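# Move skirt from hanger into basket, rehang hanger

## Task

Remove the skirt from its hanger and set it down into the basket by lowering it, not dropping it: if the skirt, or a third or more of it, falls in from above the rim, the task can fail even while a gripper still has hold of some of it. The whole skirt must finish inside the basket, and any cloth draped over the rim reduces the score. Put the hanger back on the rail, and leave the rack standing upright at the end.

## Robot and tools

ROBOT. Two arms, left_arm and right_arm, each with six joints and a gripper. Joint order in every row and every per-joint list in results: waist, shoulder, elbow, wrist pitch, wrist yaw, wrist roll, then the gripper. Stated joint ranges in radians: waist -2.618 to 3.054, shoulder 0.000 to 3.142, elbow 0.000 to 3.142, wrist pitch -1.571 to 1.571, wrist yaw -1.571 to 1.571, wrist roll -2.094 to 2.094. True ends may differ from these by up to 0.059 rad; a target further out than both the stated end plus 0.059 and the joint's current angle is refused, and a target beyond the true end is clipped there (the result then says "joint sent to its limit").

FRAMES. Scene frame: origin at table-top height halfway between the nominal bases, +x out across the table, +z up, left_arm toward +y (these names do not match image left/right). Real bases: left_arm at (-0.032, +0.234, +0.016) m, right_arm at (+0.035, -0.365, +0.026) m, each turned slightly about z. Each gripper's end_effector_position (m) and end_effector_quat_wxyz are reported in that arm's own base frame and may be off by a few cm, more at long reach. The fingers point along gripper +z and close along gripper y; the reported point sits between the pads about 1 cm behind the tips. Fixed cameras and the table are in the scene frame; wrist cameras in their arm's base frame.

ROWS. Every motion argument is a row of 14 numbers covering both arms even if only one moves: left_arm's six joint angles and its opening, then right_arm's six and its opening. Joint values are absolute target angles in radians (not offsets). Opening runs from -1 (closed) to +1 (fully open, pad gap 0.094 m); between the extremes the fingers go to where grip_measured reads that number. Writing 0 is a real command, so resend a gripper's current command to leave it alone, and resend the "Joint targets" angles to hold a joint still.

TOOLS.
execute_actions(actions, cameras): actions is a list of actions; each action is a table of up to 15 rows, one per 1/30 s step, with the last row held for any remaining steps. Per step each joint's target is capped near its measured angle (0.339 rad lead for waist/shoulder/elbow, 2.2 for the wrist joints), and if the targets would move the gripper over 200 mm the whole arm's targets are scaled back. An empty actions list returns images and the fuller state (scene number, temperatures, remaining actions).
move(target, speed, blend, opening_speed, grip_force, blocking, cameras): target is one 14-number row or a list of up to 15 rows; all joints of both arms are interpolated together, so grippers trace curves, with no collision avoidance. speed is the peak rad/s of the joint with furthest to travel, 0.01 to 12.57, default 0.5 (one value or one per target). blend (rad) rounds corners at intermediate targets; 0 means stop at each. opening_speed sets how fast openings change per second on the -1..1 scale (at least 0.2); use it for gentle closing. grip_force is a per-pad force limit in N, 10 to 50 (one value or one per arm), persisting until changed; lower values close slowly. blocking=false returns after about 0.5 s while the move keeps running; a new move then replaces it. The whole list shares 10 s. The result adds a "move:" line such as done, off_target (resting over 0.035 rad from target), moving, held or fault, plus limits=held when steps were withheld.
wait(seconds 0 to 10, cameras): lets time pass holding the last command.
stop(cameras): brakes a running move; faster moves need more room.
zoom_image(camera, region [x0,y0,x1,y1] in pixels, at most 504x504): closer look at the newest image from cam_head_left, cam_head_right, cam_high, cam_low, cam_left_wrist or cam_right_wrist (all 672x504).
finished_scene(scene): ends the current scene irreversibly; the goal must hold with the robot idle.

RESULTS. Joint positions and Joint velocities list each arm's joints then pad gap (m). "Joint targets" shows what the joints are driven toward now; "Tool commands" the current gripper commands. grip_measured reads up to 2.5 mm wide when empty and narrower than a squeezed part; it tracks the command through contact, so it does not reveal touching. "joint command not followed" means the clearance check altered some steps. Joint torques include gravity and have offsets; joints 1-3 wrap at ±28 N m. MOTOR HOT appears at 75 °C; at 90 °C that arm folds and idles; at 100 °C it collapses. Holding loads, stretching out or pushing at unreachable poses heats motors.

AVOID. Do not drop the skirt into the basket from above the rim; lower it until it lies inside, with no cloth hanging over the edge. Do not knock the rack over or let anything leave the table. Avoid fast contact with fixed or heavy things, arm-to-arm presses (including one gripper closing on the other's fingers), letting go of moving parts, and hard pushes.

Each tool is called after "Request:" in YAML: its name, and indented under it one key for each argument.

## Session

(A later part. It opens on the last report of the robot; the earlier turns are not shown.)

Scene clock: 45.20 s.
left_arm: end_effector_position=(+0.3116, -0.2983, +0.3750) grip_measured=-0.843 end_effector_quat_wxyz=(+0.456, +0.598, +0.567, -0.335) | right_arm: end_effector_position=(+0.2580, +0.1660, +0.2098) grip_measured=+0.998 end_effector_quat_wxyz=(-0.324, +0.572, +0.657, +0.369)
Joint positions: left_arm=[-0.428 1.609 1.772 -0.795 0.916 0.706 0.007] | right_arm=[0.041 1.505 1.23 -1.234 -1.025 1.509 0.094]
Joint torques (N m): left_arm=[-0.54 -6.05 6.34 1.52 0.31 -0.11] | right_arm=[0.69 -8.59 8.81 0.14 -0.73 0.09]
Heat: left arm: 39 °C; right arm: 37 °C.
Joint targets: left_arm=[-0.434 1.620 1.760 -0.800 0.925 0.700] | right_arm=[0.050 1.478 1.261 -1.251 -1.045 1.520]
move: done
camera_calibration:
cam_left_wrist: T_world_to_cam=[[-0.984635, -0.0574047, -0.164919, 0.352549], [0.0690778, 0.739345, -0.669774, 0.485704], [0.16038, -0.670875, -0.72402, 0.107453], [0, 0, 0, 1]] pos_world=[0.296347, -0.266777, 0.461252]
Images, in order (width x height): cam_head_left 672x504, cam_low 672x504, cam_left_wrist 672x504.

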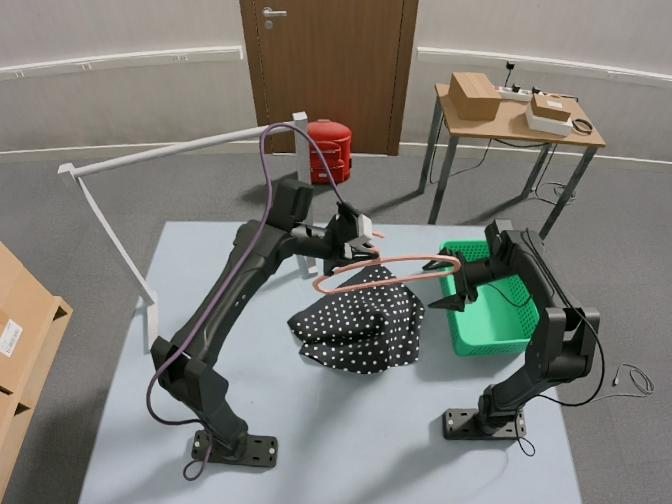

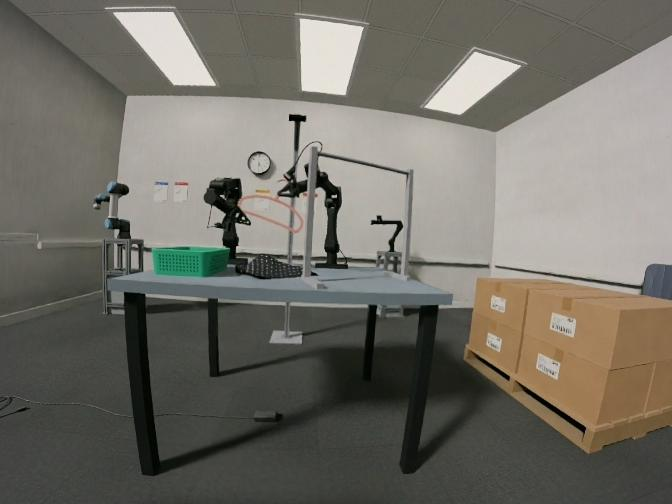

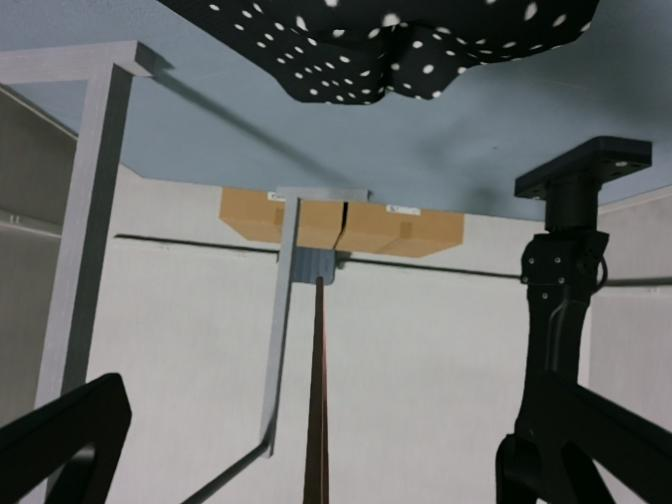

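Request:
move:
  target:
    - [-0.43,1.54,1.80,-0.87,0.90,0.70,-1,-0.25,1.335,1.40,-1.45,-0.9,1.45,1]
    - [-0.462,1.049,1.378,-0.759,0.362,0.17,-1,-0.30,1.335,1.65,-1.5,-0.3,1.40,1]
    - [-0.2325,0.823,1.128,-0.726,-0.308,-0.125,-1,-0.30,1.335,1.65,-1.5,-0.3,1.40,1]
    - [0.168,1.413,0.640,0.503,0,0.01,-1,-0.30,1.335,1.65,-1.5,-0.3,1.40,1]
  speed: 0.7
  blend: [0.05,0.1,0.1,0]
  cameras: ["cam_head_left","cam_head_right","cam_high","cam_low"]

Request:
zoom_image:
  camera: "cam_low"
  region: [270, 130, 430, 290]

Request:
zoom_image:
  camera: "cam_high"
  region: [200, 100, 600, 500]

Request:
zoom_image:
  camera: "cam_head_right"
  region: [100, 150, 400, 450]

Scene clock: 66.67 s.
left_arm: end_effector_position=(+0.4312, +0.0729, +0.1876) grip_measured=-0.843 end_effector_quat_wxyz=(+0.601, -0.065, +0.795, +0.053) | right_arm: end_effector_position=(+0.2713, -0.0234, +0.2730) grip_measured=+0.998 end_effector_quat_wxyz=(+0.069, +0.714, +0.661, +0.221)
Joint positions: left_arm=[0.162 1.403 0.652 0.476 -0.008 0.004 0.007] | right_arm=[-0.291 1.349 1.621 -1.485 -0.306 1.413 0.094]
Joint torques (N m): left_arm=[0.66 -4.45 6.43 2.25 0.06 0.01] | right_arm=[-0.77 -5.44 8.27 0.68 -0.11 -0.15]
Motor temperatures (°C): left_arm=[28 34 35 35 24 26 26] | right_arm=[28 27 32 26 29 24 25]
Heat: left arm: 35 °C; right arm: 32 °C.
Joint targets: left_arm=[0.168 1.413 0.640 0.503 0.000 0.010] | right_arm=[-0.300 1.335 1.650 -1.500 -0.300 1.400]
move: done
Images, in order (width x height): cam_head_left 672x504, cam_head_right 672x504, cam_high 672x504, cam_low 672x504.

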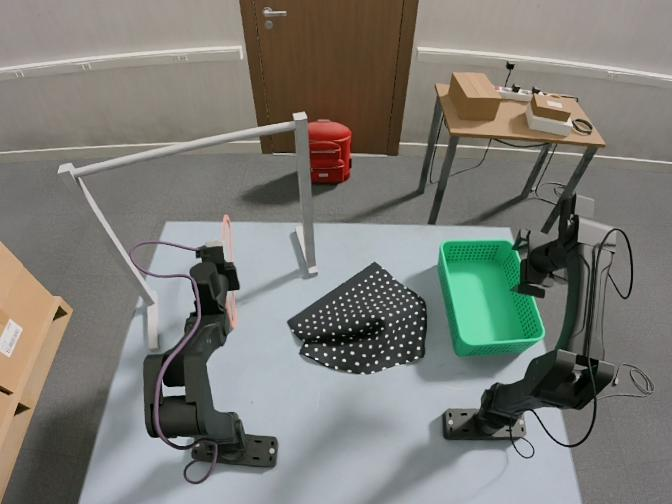

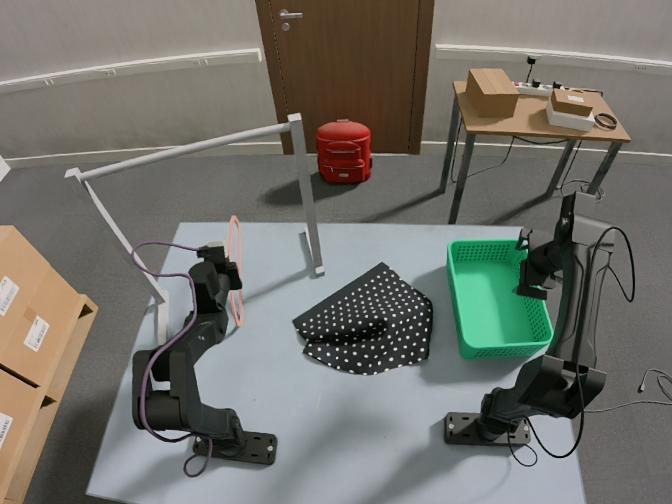

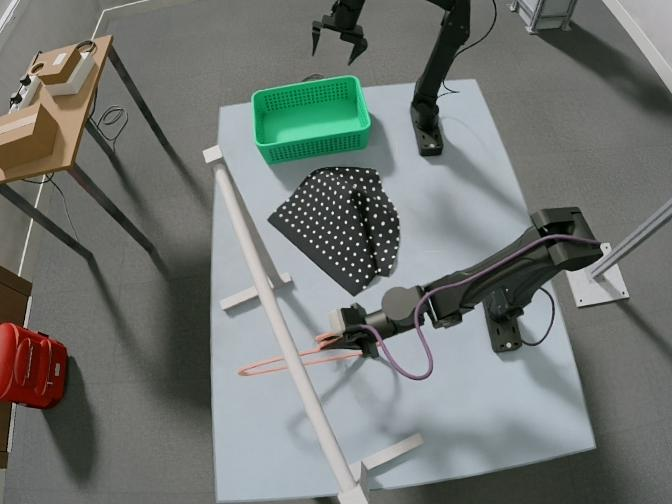

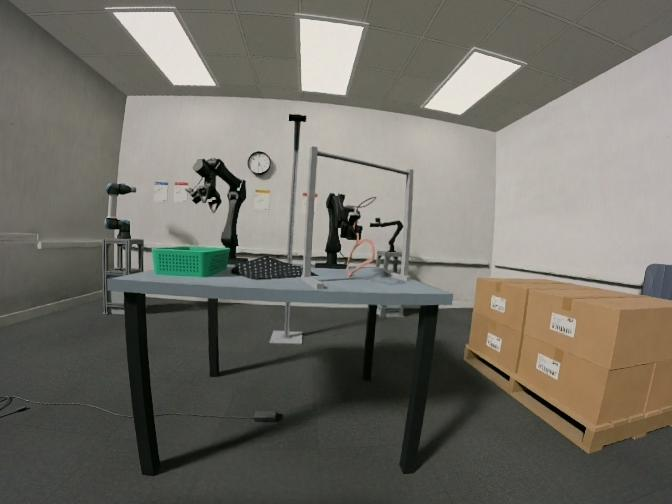

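Scaled by 3.150.

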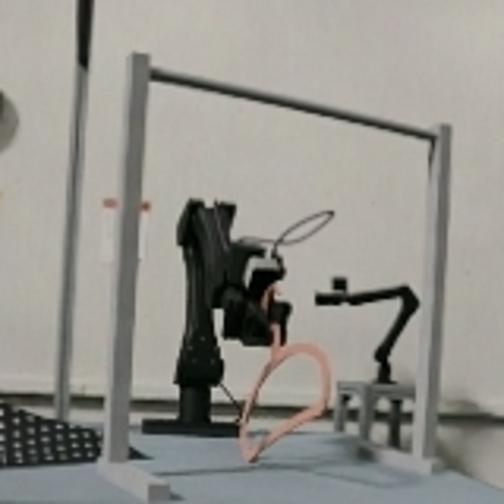

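Scaled by 1.260.

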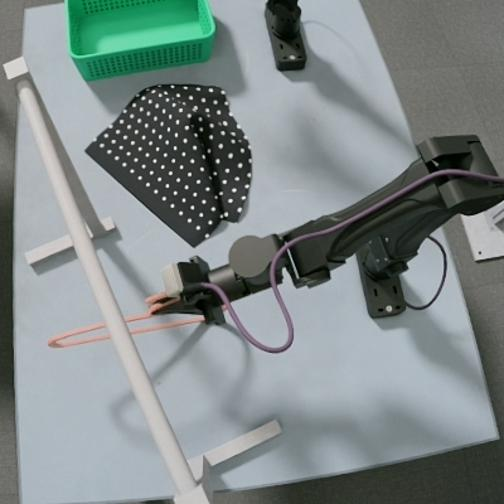

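Scaled by 1.680.

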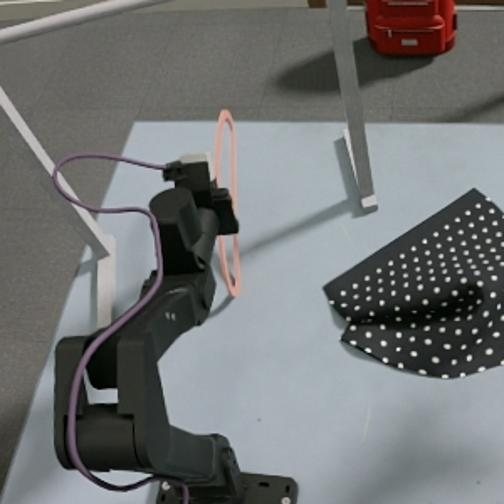

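Request:
move:
  target: [0.168,1.70,0.50,0.93,0,0.01,-1,-0.30,1.335,1.65,-1.5,-0.3,1.40,1]
  speed: 0.25
  cameras: ["cam_low","cam_head_left"]

Scene clock: 78.57 s.
left_arm: end_effector_position=(+0.4492, +0.0759, +0.1750) grip_measured=-0.845 end_effector_quat_wxyz=(+0.686, -0.059, +0.722, +0.061) | right_arm: end_effector_position=(+0.2713, -0.0234, +0.2730) grip_measured=+0.998 end_effector_quat_wxyz=(+0.069, +0.714, +0.661, +0.221)
Joint positions: left_arm=[0.162 1.66 0.544 1.065 -0.008 0.005 0.007] | right_arm=[-0.291 1.349 1.621 -1.485 -0.306 1.413 0.094]
Joint torques (N m): left_arm=[0.62 -3.11 2.44 0.71 0.07 0] | right_arm=[-0.87 -5.38 8.34 0.67 -0.09 -0.14]
Heat: left arm: 35 °C; right arm: 32 °C.
Joint targets: left_arm=[0.168 1.700 0.500 0.930 0.000 0.010] | right_arm=[-0.300 1.335 1.650 -1.500 -0.300 1.400]
move: off_target (left_arm); left_arm: the wrist pitch is farthest, 0.135 rad from its target
Images, in order (width x height): cam_head_left 672x504, cam_low 672x504.

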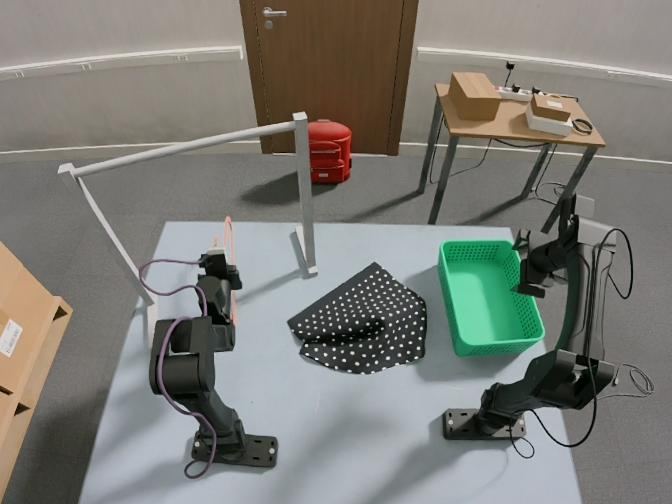

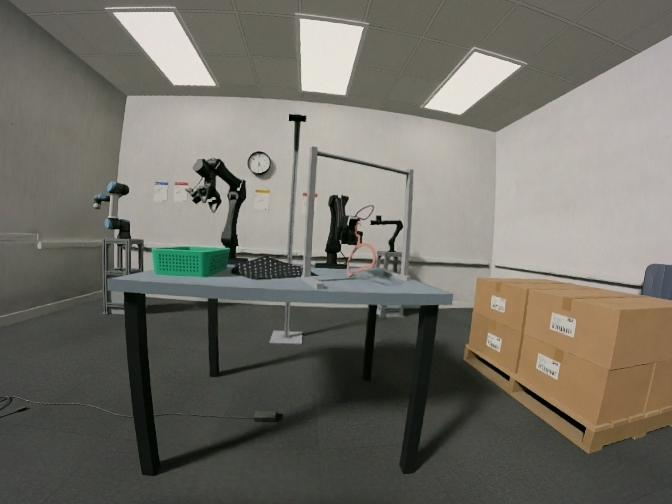

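Request:
zoom_image:
  camera: "cam_low"
  region: [290, 170, 430, 310]

Request:
zoom_image:
  camera: "cam_head_left"
  region: [130, 200, 270, 360]

Scaled by 3.600.

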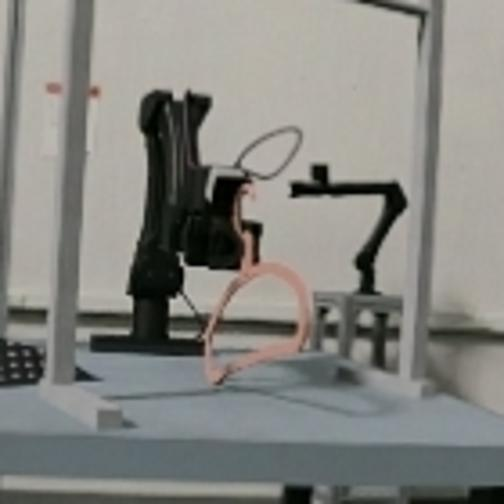

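Scaled by 3.150.

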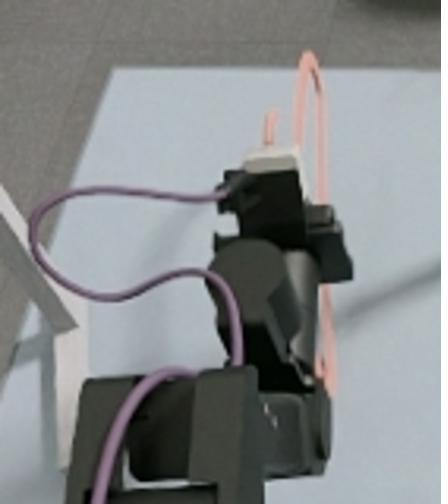

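Request:
move:
  target: [0.168,1.47,0.62,0.58,0,0.01,-1,-0.30,1.335,1.65,-1.5,-0.3,1.40,1]
  speed: 0.3
  cameras: ["cam_low","cam_head_left"]

Request:
zoom_image:
  camera: "cam_low"
  region: [290, 170, 430, 310]

Scene clock: 84.83 s.
left_arm: end_effector_position=(+0.4319, +0.0730, +0.1509) grip_measured=-0.845 end_effector_quat_wxyz=(+0.589, -0.065, +0.804, +0.053) | right_arm: end_effector_position=(+0.2713, -0.0234, +0.2730) grip_measured=+0.998 end_effector_quat_wxyz=(+0.069, +0.714, +0.661, +0.221)
Joint positions: left_arm=[0.162 1.496 0.592 0.598 -0.008 0.005 0.007] | right_arm=[-0.291 1.349 1.621 -1.485 -0.306 1.413 0.094]
Joint torques (N m): left_arm=[0.66 -7.82 9.37 1.82 0.05 0] | right_arm=[-0.57 -5.59 8.35 0.65 -0.11 -0.15]
Heat: left arm: 35 °C; right arm: 32 °C.
Joint targets: left_arm=[0.168 1.470 0.620 0.580 0.000 0.010] | right_arm=[-0.300 1.335 1.650 -1.500 -0.300 1.400]
move: done
Images, in order (width x height): cam_head_left 672x504, cam_low 672x504.

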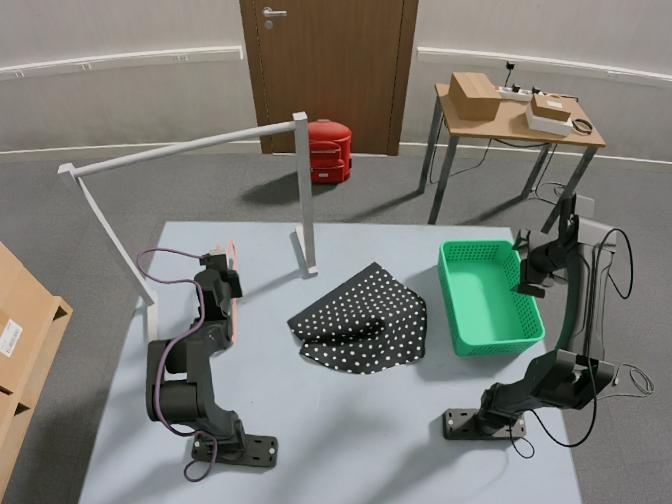

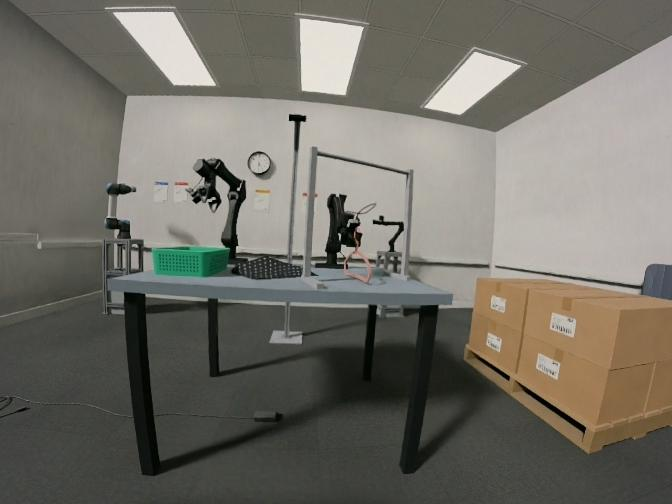

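Scaled by 3.600.

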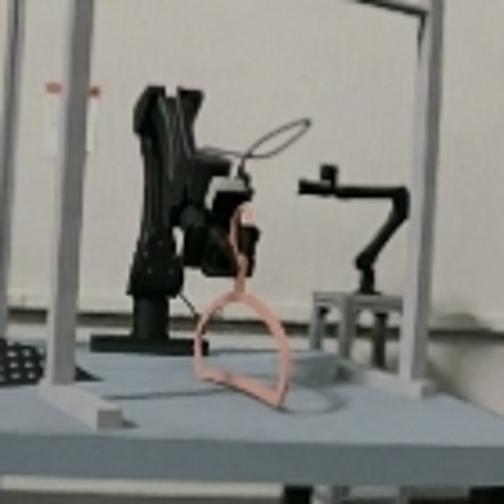

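Request:
move:
  target:
    - [0.162,0.850,0.844,-0.300,0,0.01,-1,-0.30,1.335,1.65,-1.5,-0.3,1.40,1]
    - [0.325,1.288,1.953,-0.971,0,0.01,-1,-0.30,1.335,1.65,-1.5,-0.3,1.40,1]
  speed: 0.5
  blend: [0.08,0]
  cameras: ["cam_low","cam_head_left","cam_high"]

Request:
zoom_image:
  camera: "cam_low"
  region: [290, 130, 430, 270]

Request:
zoom_image:
  camera: "cam_high"
  region: [220, 180, 440, 345]

Scene clock: 97.93 s.
left_arm: end_effector_position=(+0.3235, +0.1093, +0.4840) grip_measured=-0.845 end_effector_quat_wxyz=(+0.571, -0.129, +0.805, +0.096) | right_arm: end_effector_position=(+0.2713, -0.0234, +0.2730) grip_measured=+0.998 end_effector_quat_wxyz=(+0.069, +0.714, +0.661, +0.221)
Joint positions: left_arm=[0.319 1.281 1.923 -0.977 -0.007 0.005 0.007] | right_arm=[-0.291 1.349 1.621 -1.485 -0.306 1.413 0.094]
Joint torques (N m): left_arm=[0.62 -2.19 8.61 2.03 0.04 0] | right_arm=[-0.73 -5.48 8.39 0.64 -0.17 -0.16]
Heat: left arm: 37 °C; right arm: 33 °C.
Joint targets: left_arm=[0.325 1.288 1.953 -0.971 0.000 0.010] | right_arm=[-0.300 1.335 1.650 -1.500 -0.300 1.400]
move: done
Images, in order (width x height): cam_head_left 672x504, cam_high 672x504, cam_low 672x504.

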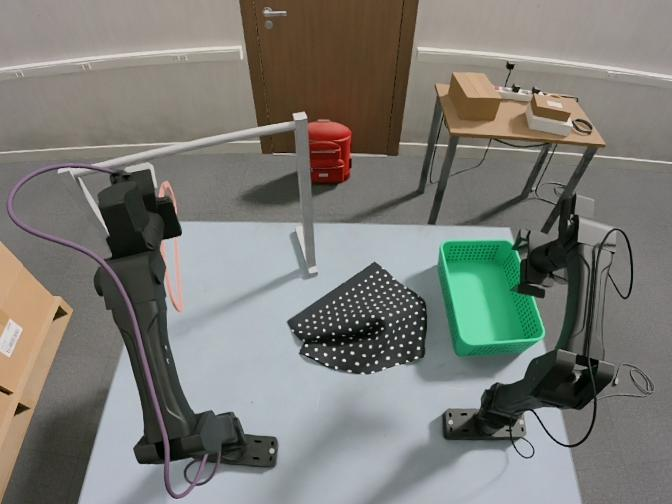

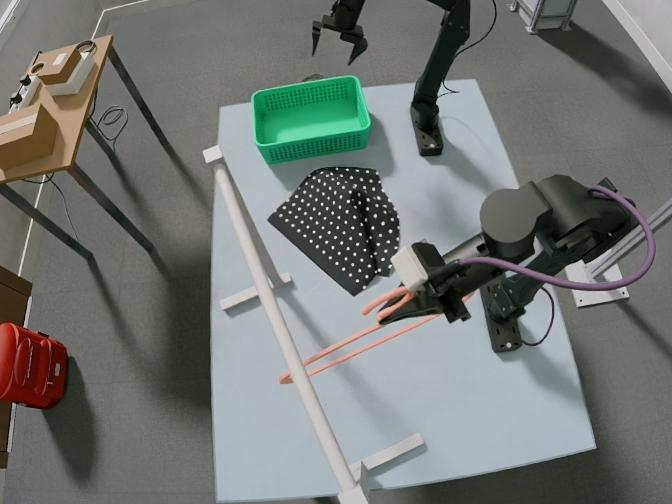

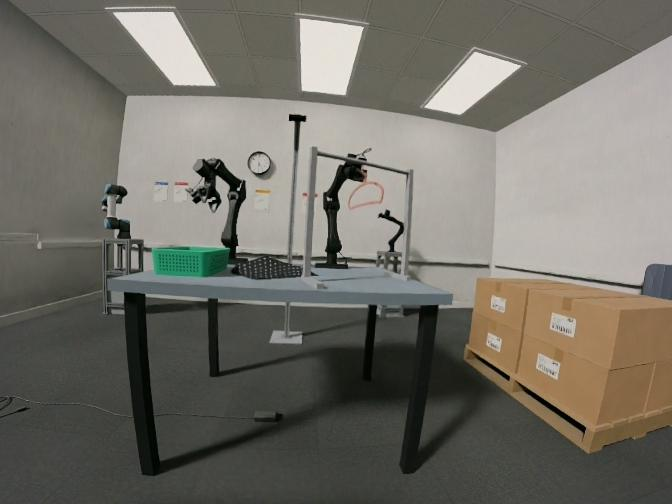

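Scaled by 3.600.

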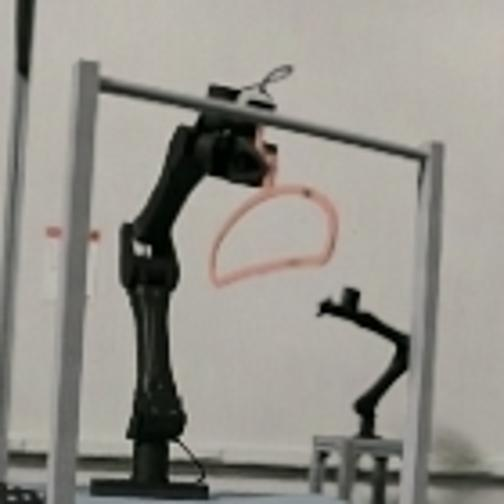

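Scaled by 2.291.

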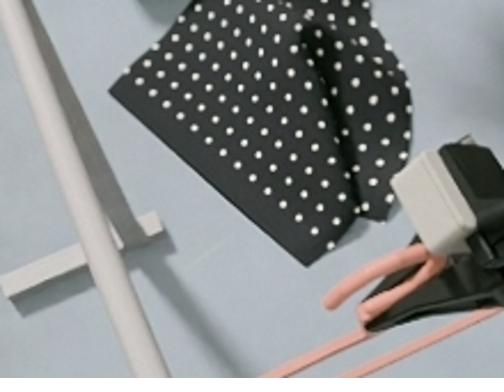

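Request:
move:
  target: [0.330,1.41,2.058,-0.946,0,0.01,-1,-0.30,1.335,1.65,-1.5,-0.3,1.40,1]
  speed: 0.4
  cameras: ["cam_low","cam_high","cam_head_left","cam_right_wrist"]

Request:
zoom_image:
  camera: "cam_low"
  region: [330, 130, 400, 200]

Request:
zoom_image:
  camera: "cam_high"
  region: [260, 220, 440, 355]

Scene clock: 102.37 s.
left_arm: end_effector_position=(+0.3577, +0.1225, +0.4827) grip_measured=-0.845 end_effector_quat_wxyz=(+0.563, -0.132, +0.810, +0.097) | right_arm: end_effector_position=(+0.2713, -0.0234, +0.2730) grip_measured=+0.998 end_effector_quat_wxyz=(+0.069, +0.714, +0.661, +0.221)
Joint positions: left_arm=[0.324 1.41 2.026 -0.97 -0.007 0.005 0.007] | right_arm=[-0.291 1.349 1.621 -1.485 -0.306 1.413 0.094]
Joint torques (N m): left_arm=[0.66 -3.97 8.94 2.21 0.03 0] | right_arm=[-0.94 -5.59 8.44 0.61 -0.11 -0.17]
Heat: left arm: 37 °C; right arm: 33 °C.
Joint targets: left_arm=[0.330 1.410 2.058 -0.946 0.000 0.010] | right_arm=[-0.300 1.335 1.650 -1.500 -0.300 1.400]
move: done
camera_calibration:
cam_right_wrist: T_world_to_cam=[[-0.909052, 0.105453, -0.403118, 0.357576], [-0.167162, 0.793889, 0.584634, -0.0600494], [0.381683, 0.598848, -0.704059, 0.194397], [0, 0, 0, 1]] pos_world=[0.240819, -0.106449, 0.316119]
Images, in order (width x height): cam_head_left 672x504, cam_high 672x504, cam_low 672x504, cam_right_wrist 672x504.

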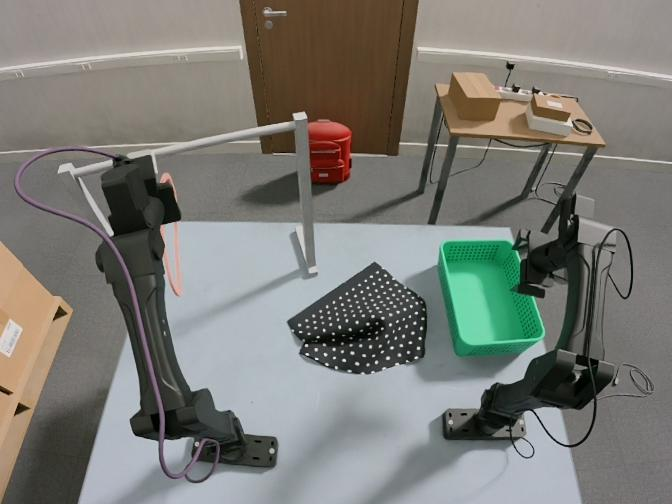

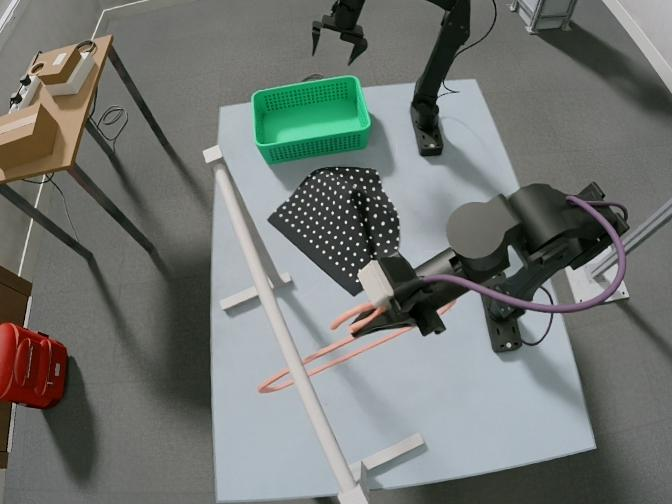

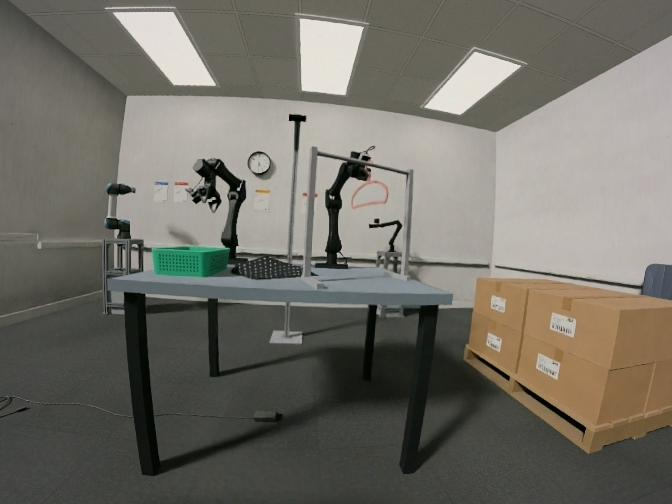

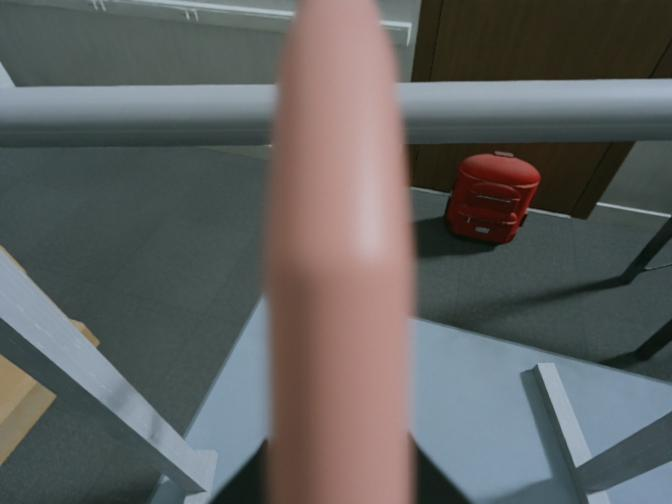

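Scaled by 7.200.

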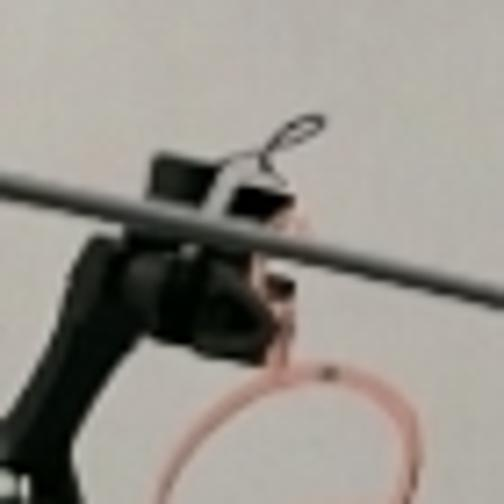

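Scaled by 2.800.

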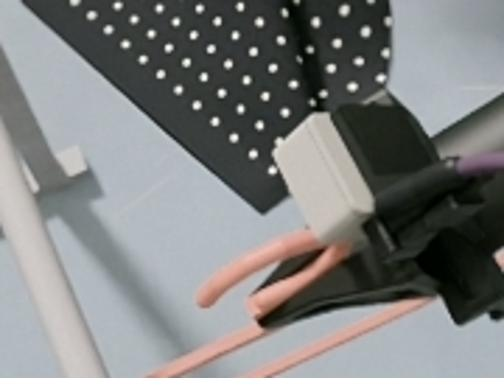

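Request:
move:
  target: [0.331,1.615,2.222,-0.909,0,0.01,-1,-0.30,1.335,1.65,-1.5,-0.3,1.40,1]
  speed: 0.25
  cameras: ["cam_low","cam_high","cam_head_left","cam_right_wrist"]

Request:
zoom_image:
  camera: "cam_low"
  region: [330, 130, 400, 200]

Request:
zoom_image:
  camera: "cam_high"
  region: [240, 250, 420, 385]

Scene clock: 108.70 s.
left_arm: end_effector_position=(+0.4142, +0.1415, +0.4784) grip_measured=-0.845 end_effector_quat_wxyz=(+0.562, -0.132, +0.811, +0.096) | right_arm: end_effector_position=(+0.2713, -0.0234, +0.2730) grip_measured=+0.998 end_effector_quat_wxyz=(+0.069, +0.714, +0.661, +0.221)
Joint positions: left_arm=[0.324 1.609 2.185 -0.934 -0.007 0.005 0.007] | right_arm=[-0.291 1.349 1.621 -1.485 -0.306 1.413 0.094]
Joint torques (N m): left_arm=[0.75 -5.57 9.46 2.22 0.04 0.01] | right_arm=[-0.75 -5.49 8.27 0.67 -0.12 -0.16]
Heat: left arm: 38 °C; right arm: 33 °C.
Joint targets: left_arm=[0.331 1.615 2.222 -0.909 0.000 0.010] | right_arm=[-0.300 1.335 1.650 -1.500 -0.300 1.400]
move: off_target (left_arm); left_arm: the elbow is farthest, 0.037 rad from its target
camera_calibration:
cam_right_wrist: T_world_to_cam=[[-0.909052, 0.105453, -0.403118, 0.357576], [-0.167162, 0.793889, 0.584634, -0.0600494], [0.381683, 0.598848, -0.704059, 0.194397], [0, 0, 0, 1]] pos_world=[0.240819, -0.106449, 0.316119]
Images, in order (width x height): cam_head_left 672x504, cam_high 672x504, cam_low 672x504, cam_right_wrist 672x504.

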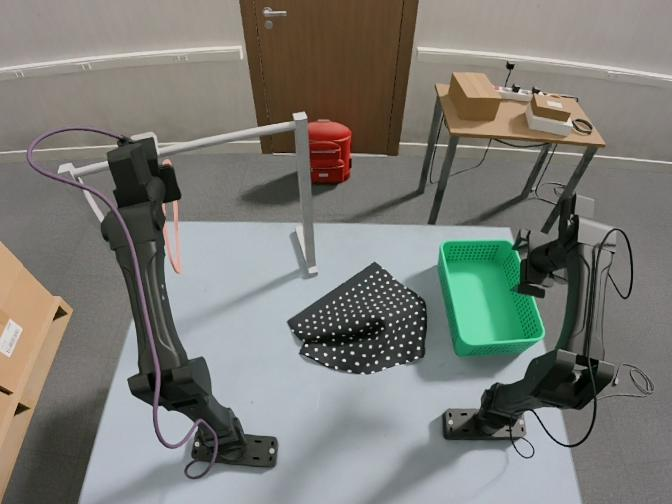

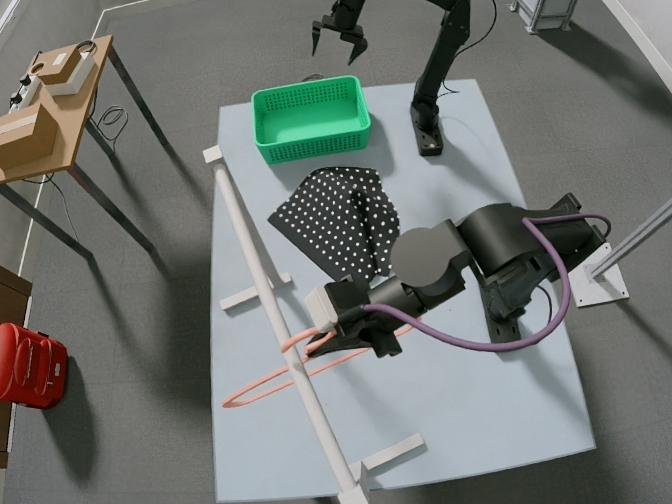

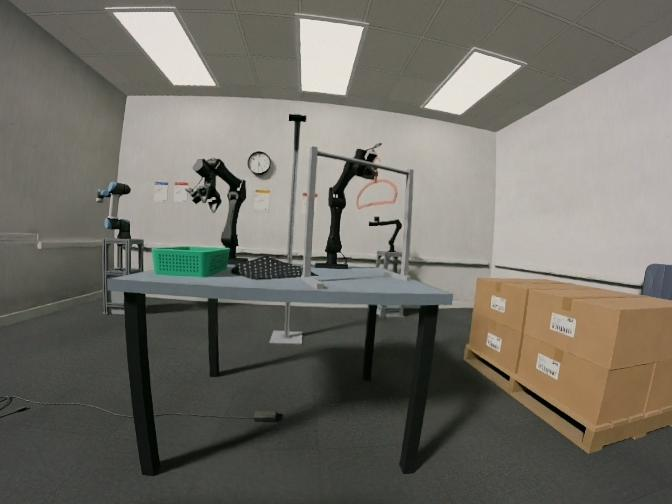

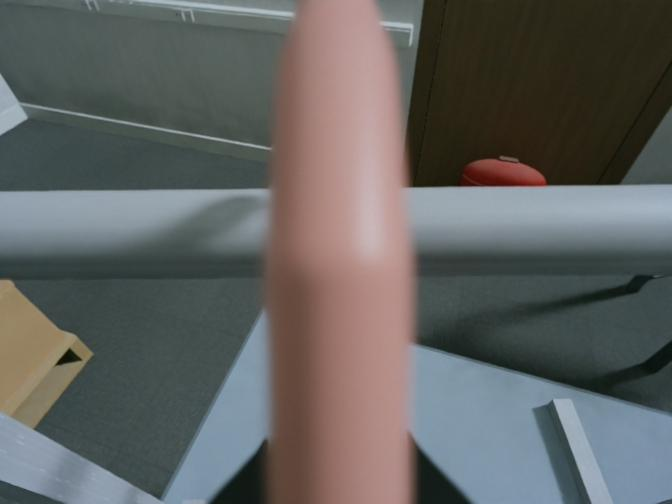

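Scaled by 7.200.

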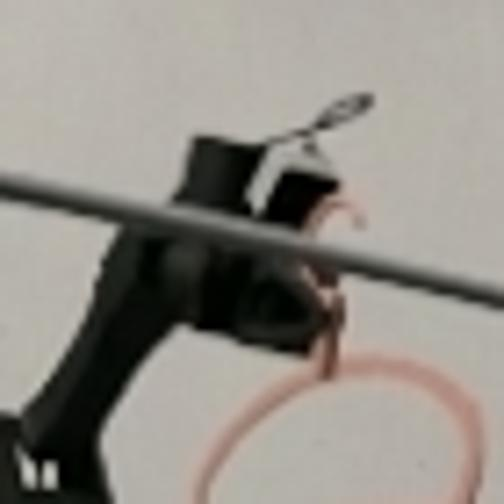

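Scaled by 2.800.

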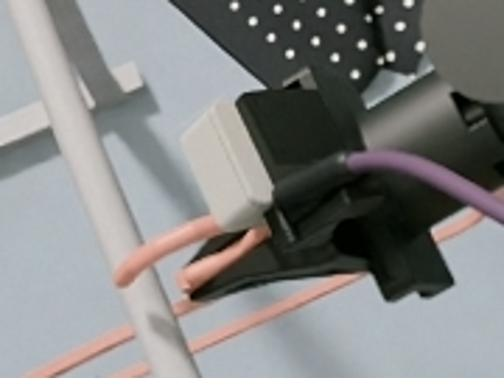

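Request:
move:
  target: [0.331,1.79,2.479,-0.985,0,0.01,-1,-0.30,1.335,1.65,-1.5,-0.3,1.40,1]
  speed: 0.2
  cameras: ["cam_low","cam_high"]

Request:
zoom_image:
  camera: "cam_low"
  region: [330, 130, 400, 200]

Request:
zoom_image:
  camera: "cam_high"
  region: [240, 250, 420, 385]

Scene clock: 114.10 s.
left_arm: end_effector_position=(+0.4328, +0.1485, +0.4925) grip_measured=-0.845 end_effector_quat_wxyz=(+0.563, -0.133, +0.810, +0.097) | right_arm: end_effector_position=(+0.2713, -0.0234, +0.2730) grip_measured=+0.998 end_effector_quat_wxyz=(+0.069, +0.714, +0.661, +0.221)
Joint positions: left_arm=[0.326 1.765 2.452 -1.041 -0.007 0.005 0.007] | right_arm=[-0.291 1.349 1.621 -1.485 -0.306 1.413 0.094]
Joint torques (N m): left_arm=[0.58 -4.97 8.1 2.54 0.04 0.01] | right_arm=[-0.91 -5.48 8.21 0.65 -0.11 -0.14]
Heat: left arm: 38 °C; right arm: 33 °C.
Joint targets: left_arm=[0.331 1.790 2.479 -0.985 0.000 0.010] | right_arm=[-0.300 1.335 1.650 -1.500 -0.300 1.400]
move: off_target (left_arm); left_arm: the wrist pitch is farthest, 0.056 rad from its target
Images, in order (width x height): cam_high 672x504, cam_low 672x504.

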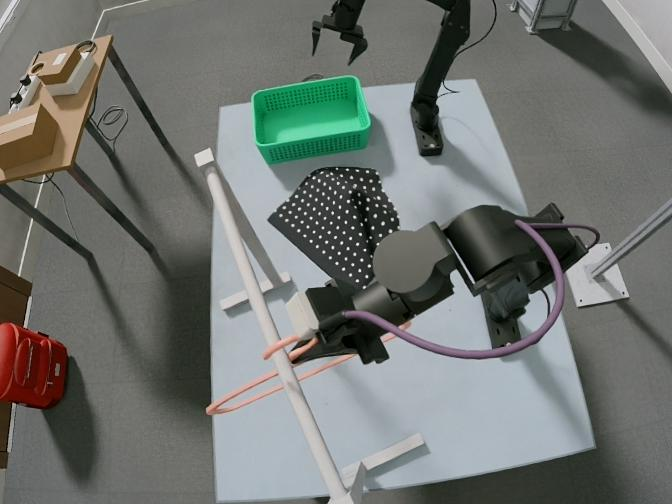

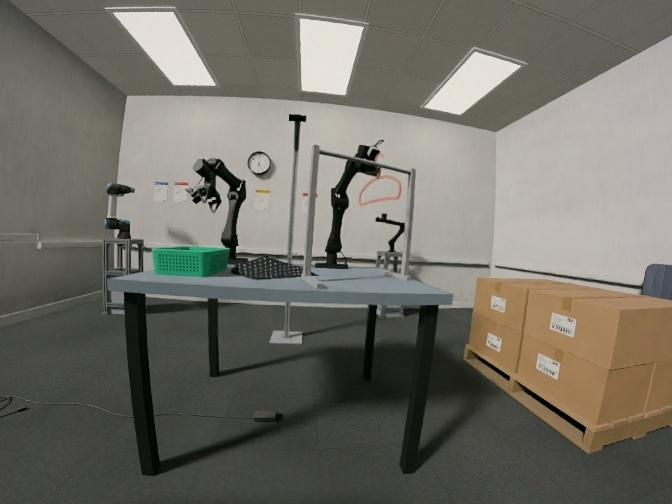

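Scaled by 7.200.

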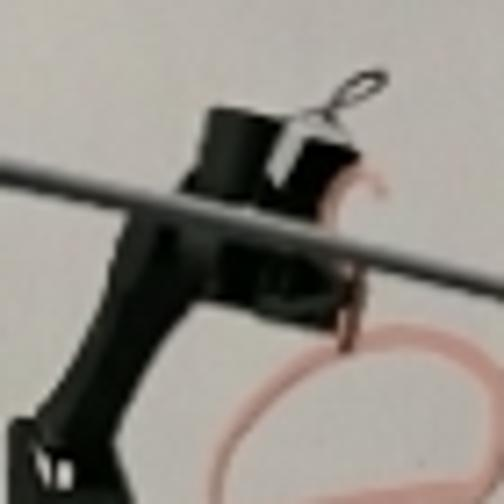

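Scaled by 2.800.

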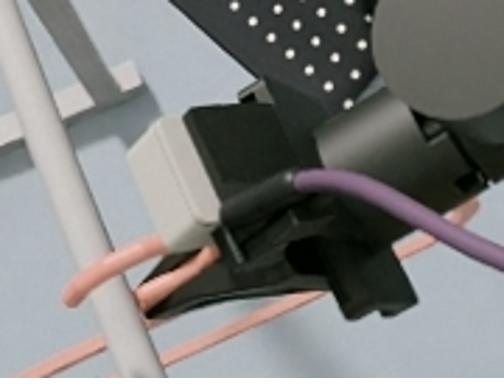

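Request:
move:
  target: [0.331,1.704,2.288,-0.89,0,0.01,-1,-0.30,1.335,1.65,-1.5,-0.3,1.40,1]
  speed: 0.2
  cameras: ["cam_low","cam_high"]

Request:
zoom_image:
  camera: "cam_low"
  region: [330, 130, 400, 200]

Request:
zoom_image:
  camera: "cam_high"
  region: [240, 250, 420, 385]

Scene clock: 120.87 s.
left_arm: end_effector_position=(+0.4497, +0.1541, +0.4717) grip_measured=-0.845 end_effector_quat_wxyz=(+0.562, -0.132, +0.811, +0.097) | right_arm: end_effector_position=(+0.2713, -0.0234, +0.2730) grip_measured=+0.998 end_effector_quat_wxyz=(+0.069, +0.714, +0.661, +0.221)
Joint positions: left_arm=[0.326 1.74 2.298 -0.915 -0.006 0.006 0.007] | right_arm=[-0.291 1.349 1.621 -1.485 -0.306 1.413 0.094]
Joint torques (N m): left_arm=[0.58 -10.33 5.5 2.22 0.03 0] | right_arm=[-0.66 -5.42 8.35 0.68 -0.11 -0.12]
Motor temperatures (°C): left_arm=[27 31 37 40 23 26 26] | right_arm=[27 26 33 26 26 24 25]
Heat: left arm: 40 °C; right arm: 33 °C.
Joint targets: left_arm=[0.331 1.704 2.288 -0.890 0.000 0.010] | right_arm=[-0.300 1.335 1.650 -1.500 -0.300 1.400]
move: off_target (left_arm); left_arm: the shoulder is farthest, 0.036 rad from its target
Images, in order (width x height): cam_high 672x504, cam_low 672x504.

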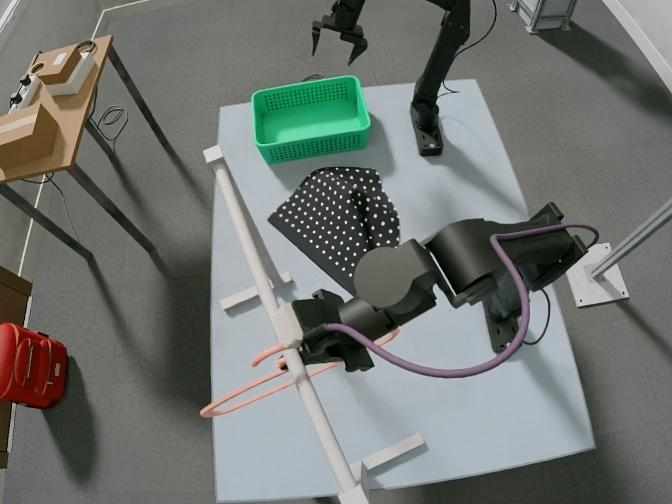

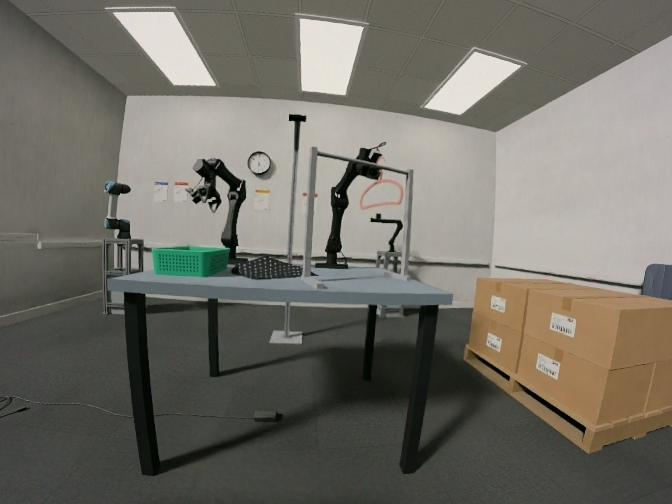

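Scaled by 7.200.

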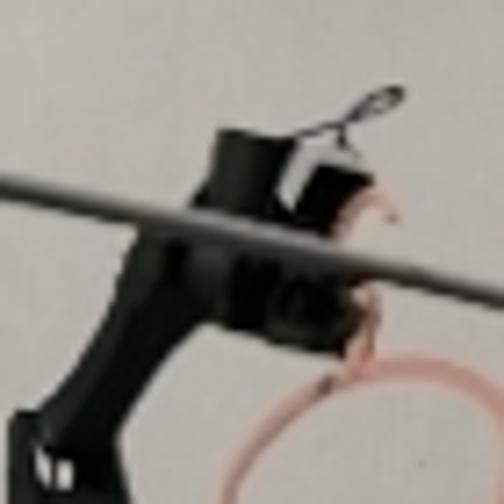

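Scaled by 2.800.

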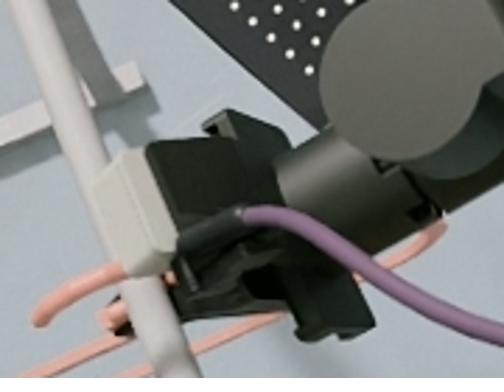

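Request:
move:
  target: [0.331,1.647,2.205,-0.864,0,0.01,-1,-0.30,1.335,1.65,-1.5,-0.3,1.40,1]
  speed: 0.2
  cameras: ["cam_low","cam_high"]

Request:
zoom_image:
  camera: "cam_low"
  region: [330, 130, 400, 200]

Request:
zoom_image:
  camera: "cam_high"
  region: [240, 250, 420, 385]

Scene clock: 126.00 s.
left_arm: end_effector_position=(+0.4391, +0.1505, +0.4708) grip_measured=-0.845 end_effector_quat_wxyz=(+0.563, -0.132, +0.810, +0.097) | right_arm: end_effector_position=(+0.2713, -0.0234, +0.2730) grip_measured=+0.998 end_effector_quat_wxyz=(+0.069, +0.714, +0.661, +0.221)
Joint positions: left_arm=[0.326 1.681 2.217 -0.89 -0.006 0.006 0.007] | right_arm=[-0.291 1.349 1.621 -1.485 -0.306 1.413 0.094]
Joint torques (N m): left_arm=[0.62 -9.68 5.5 2.22 0.04 -0.01] | right_arm=[-0.68 -5.53 8.35 0.65 -0.11 -0.11]
Heat: left arm: 39 °C; right arm: 33 °C.
Joint targets: left_arm=[0.331 1.647 2.205 -0.864 0.000 0.010] | right_arm=[-0.300 1.335 1.650 -1.500 -0.300 1.400]
move: done
Images, in order (width x height): cam_high 672x504, cam_low 672x504.

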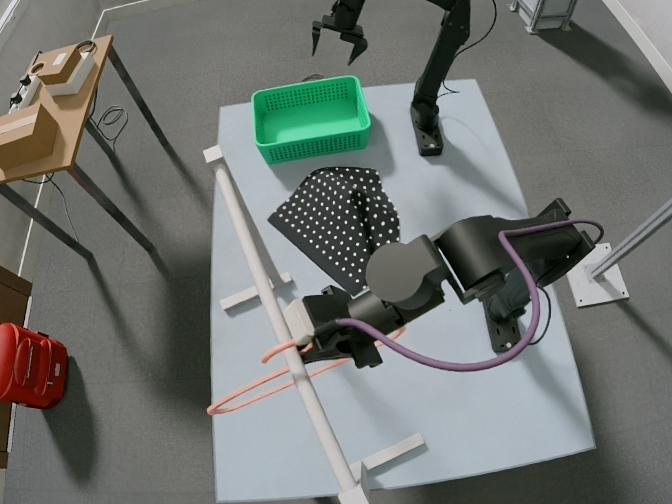

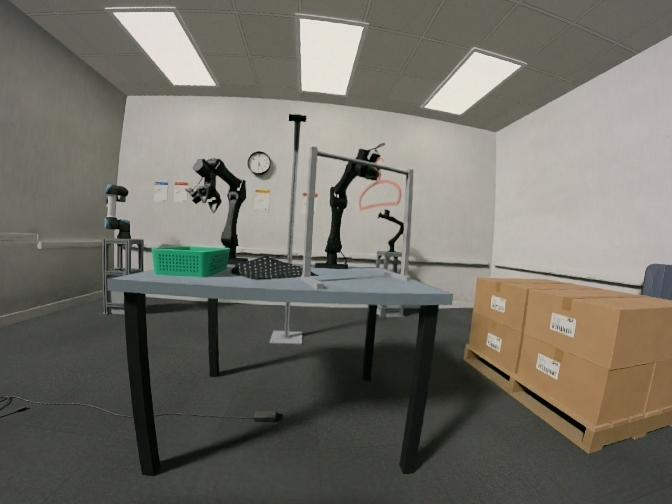

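Scaled by 7.200.

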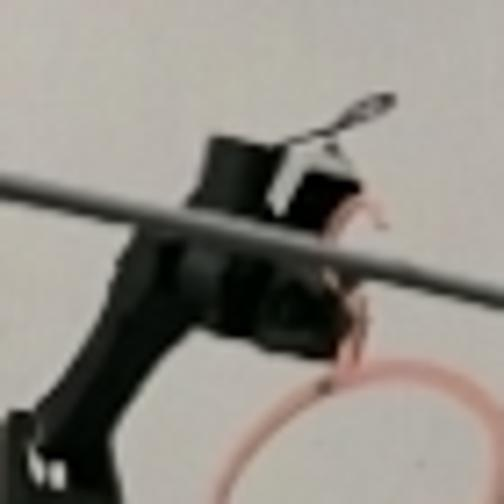

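Scaled by 2.800.

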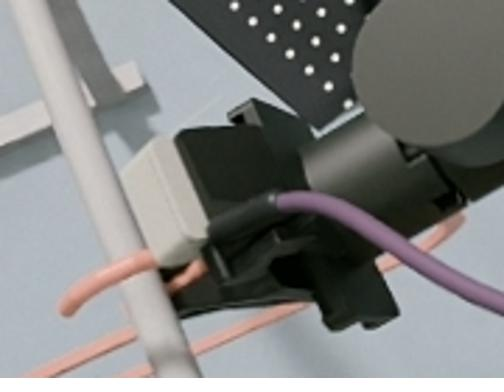

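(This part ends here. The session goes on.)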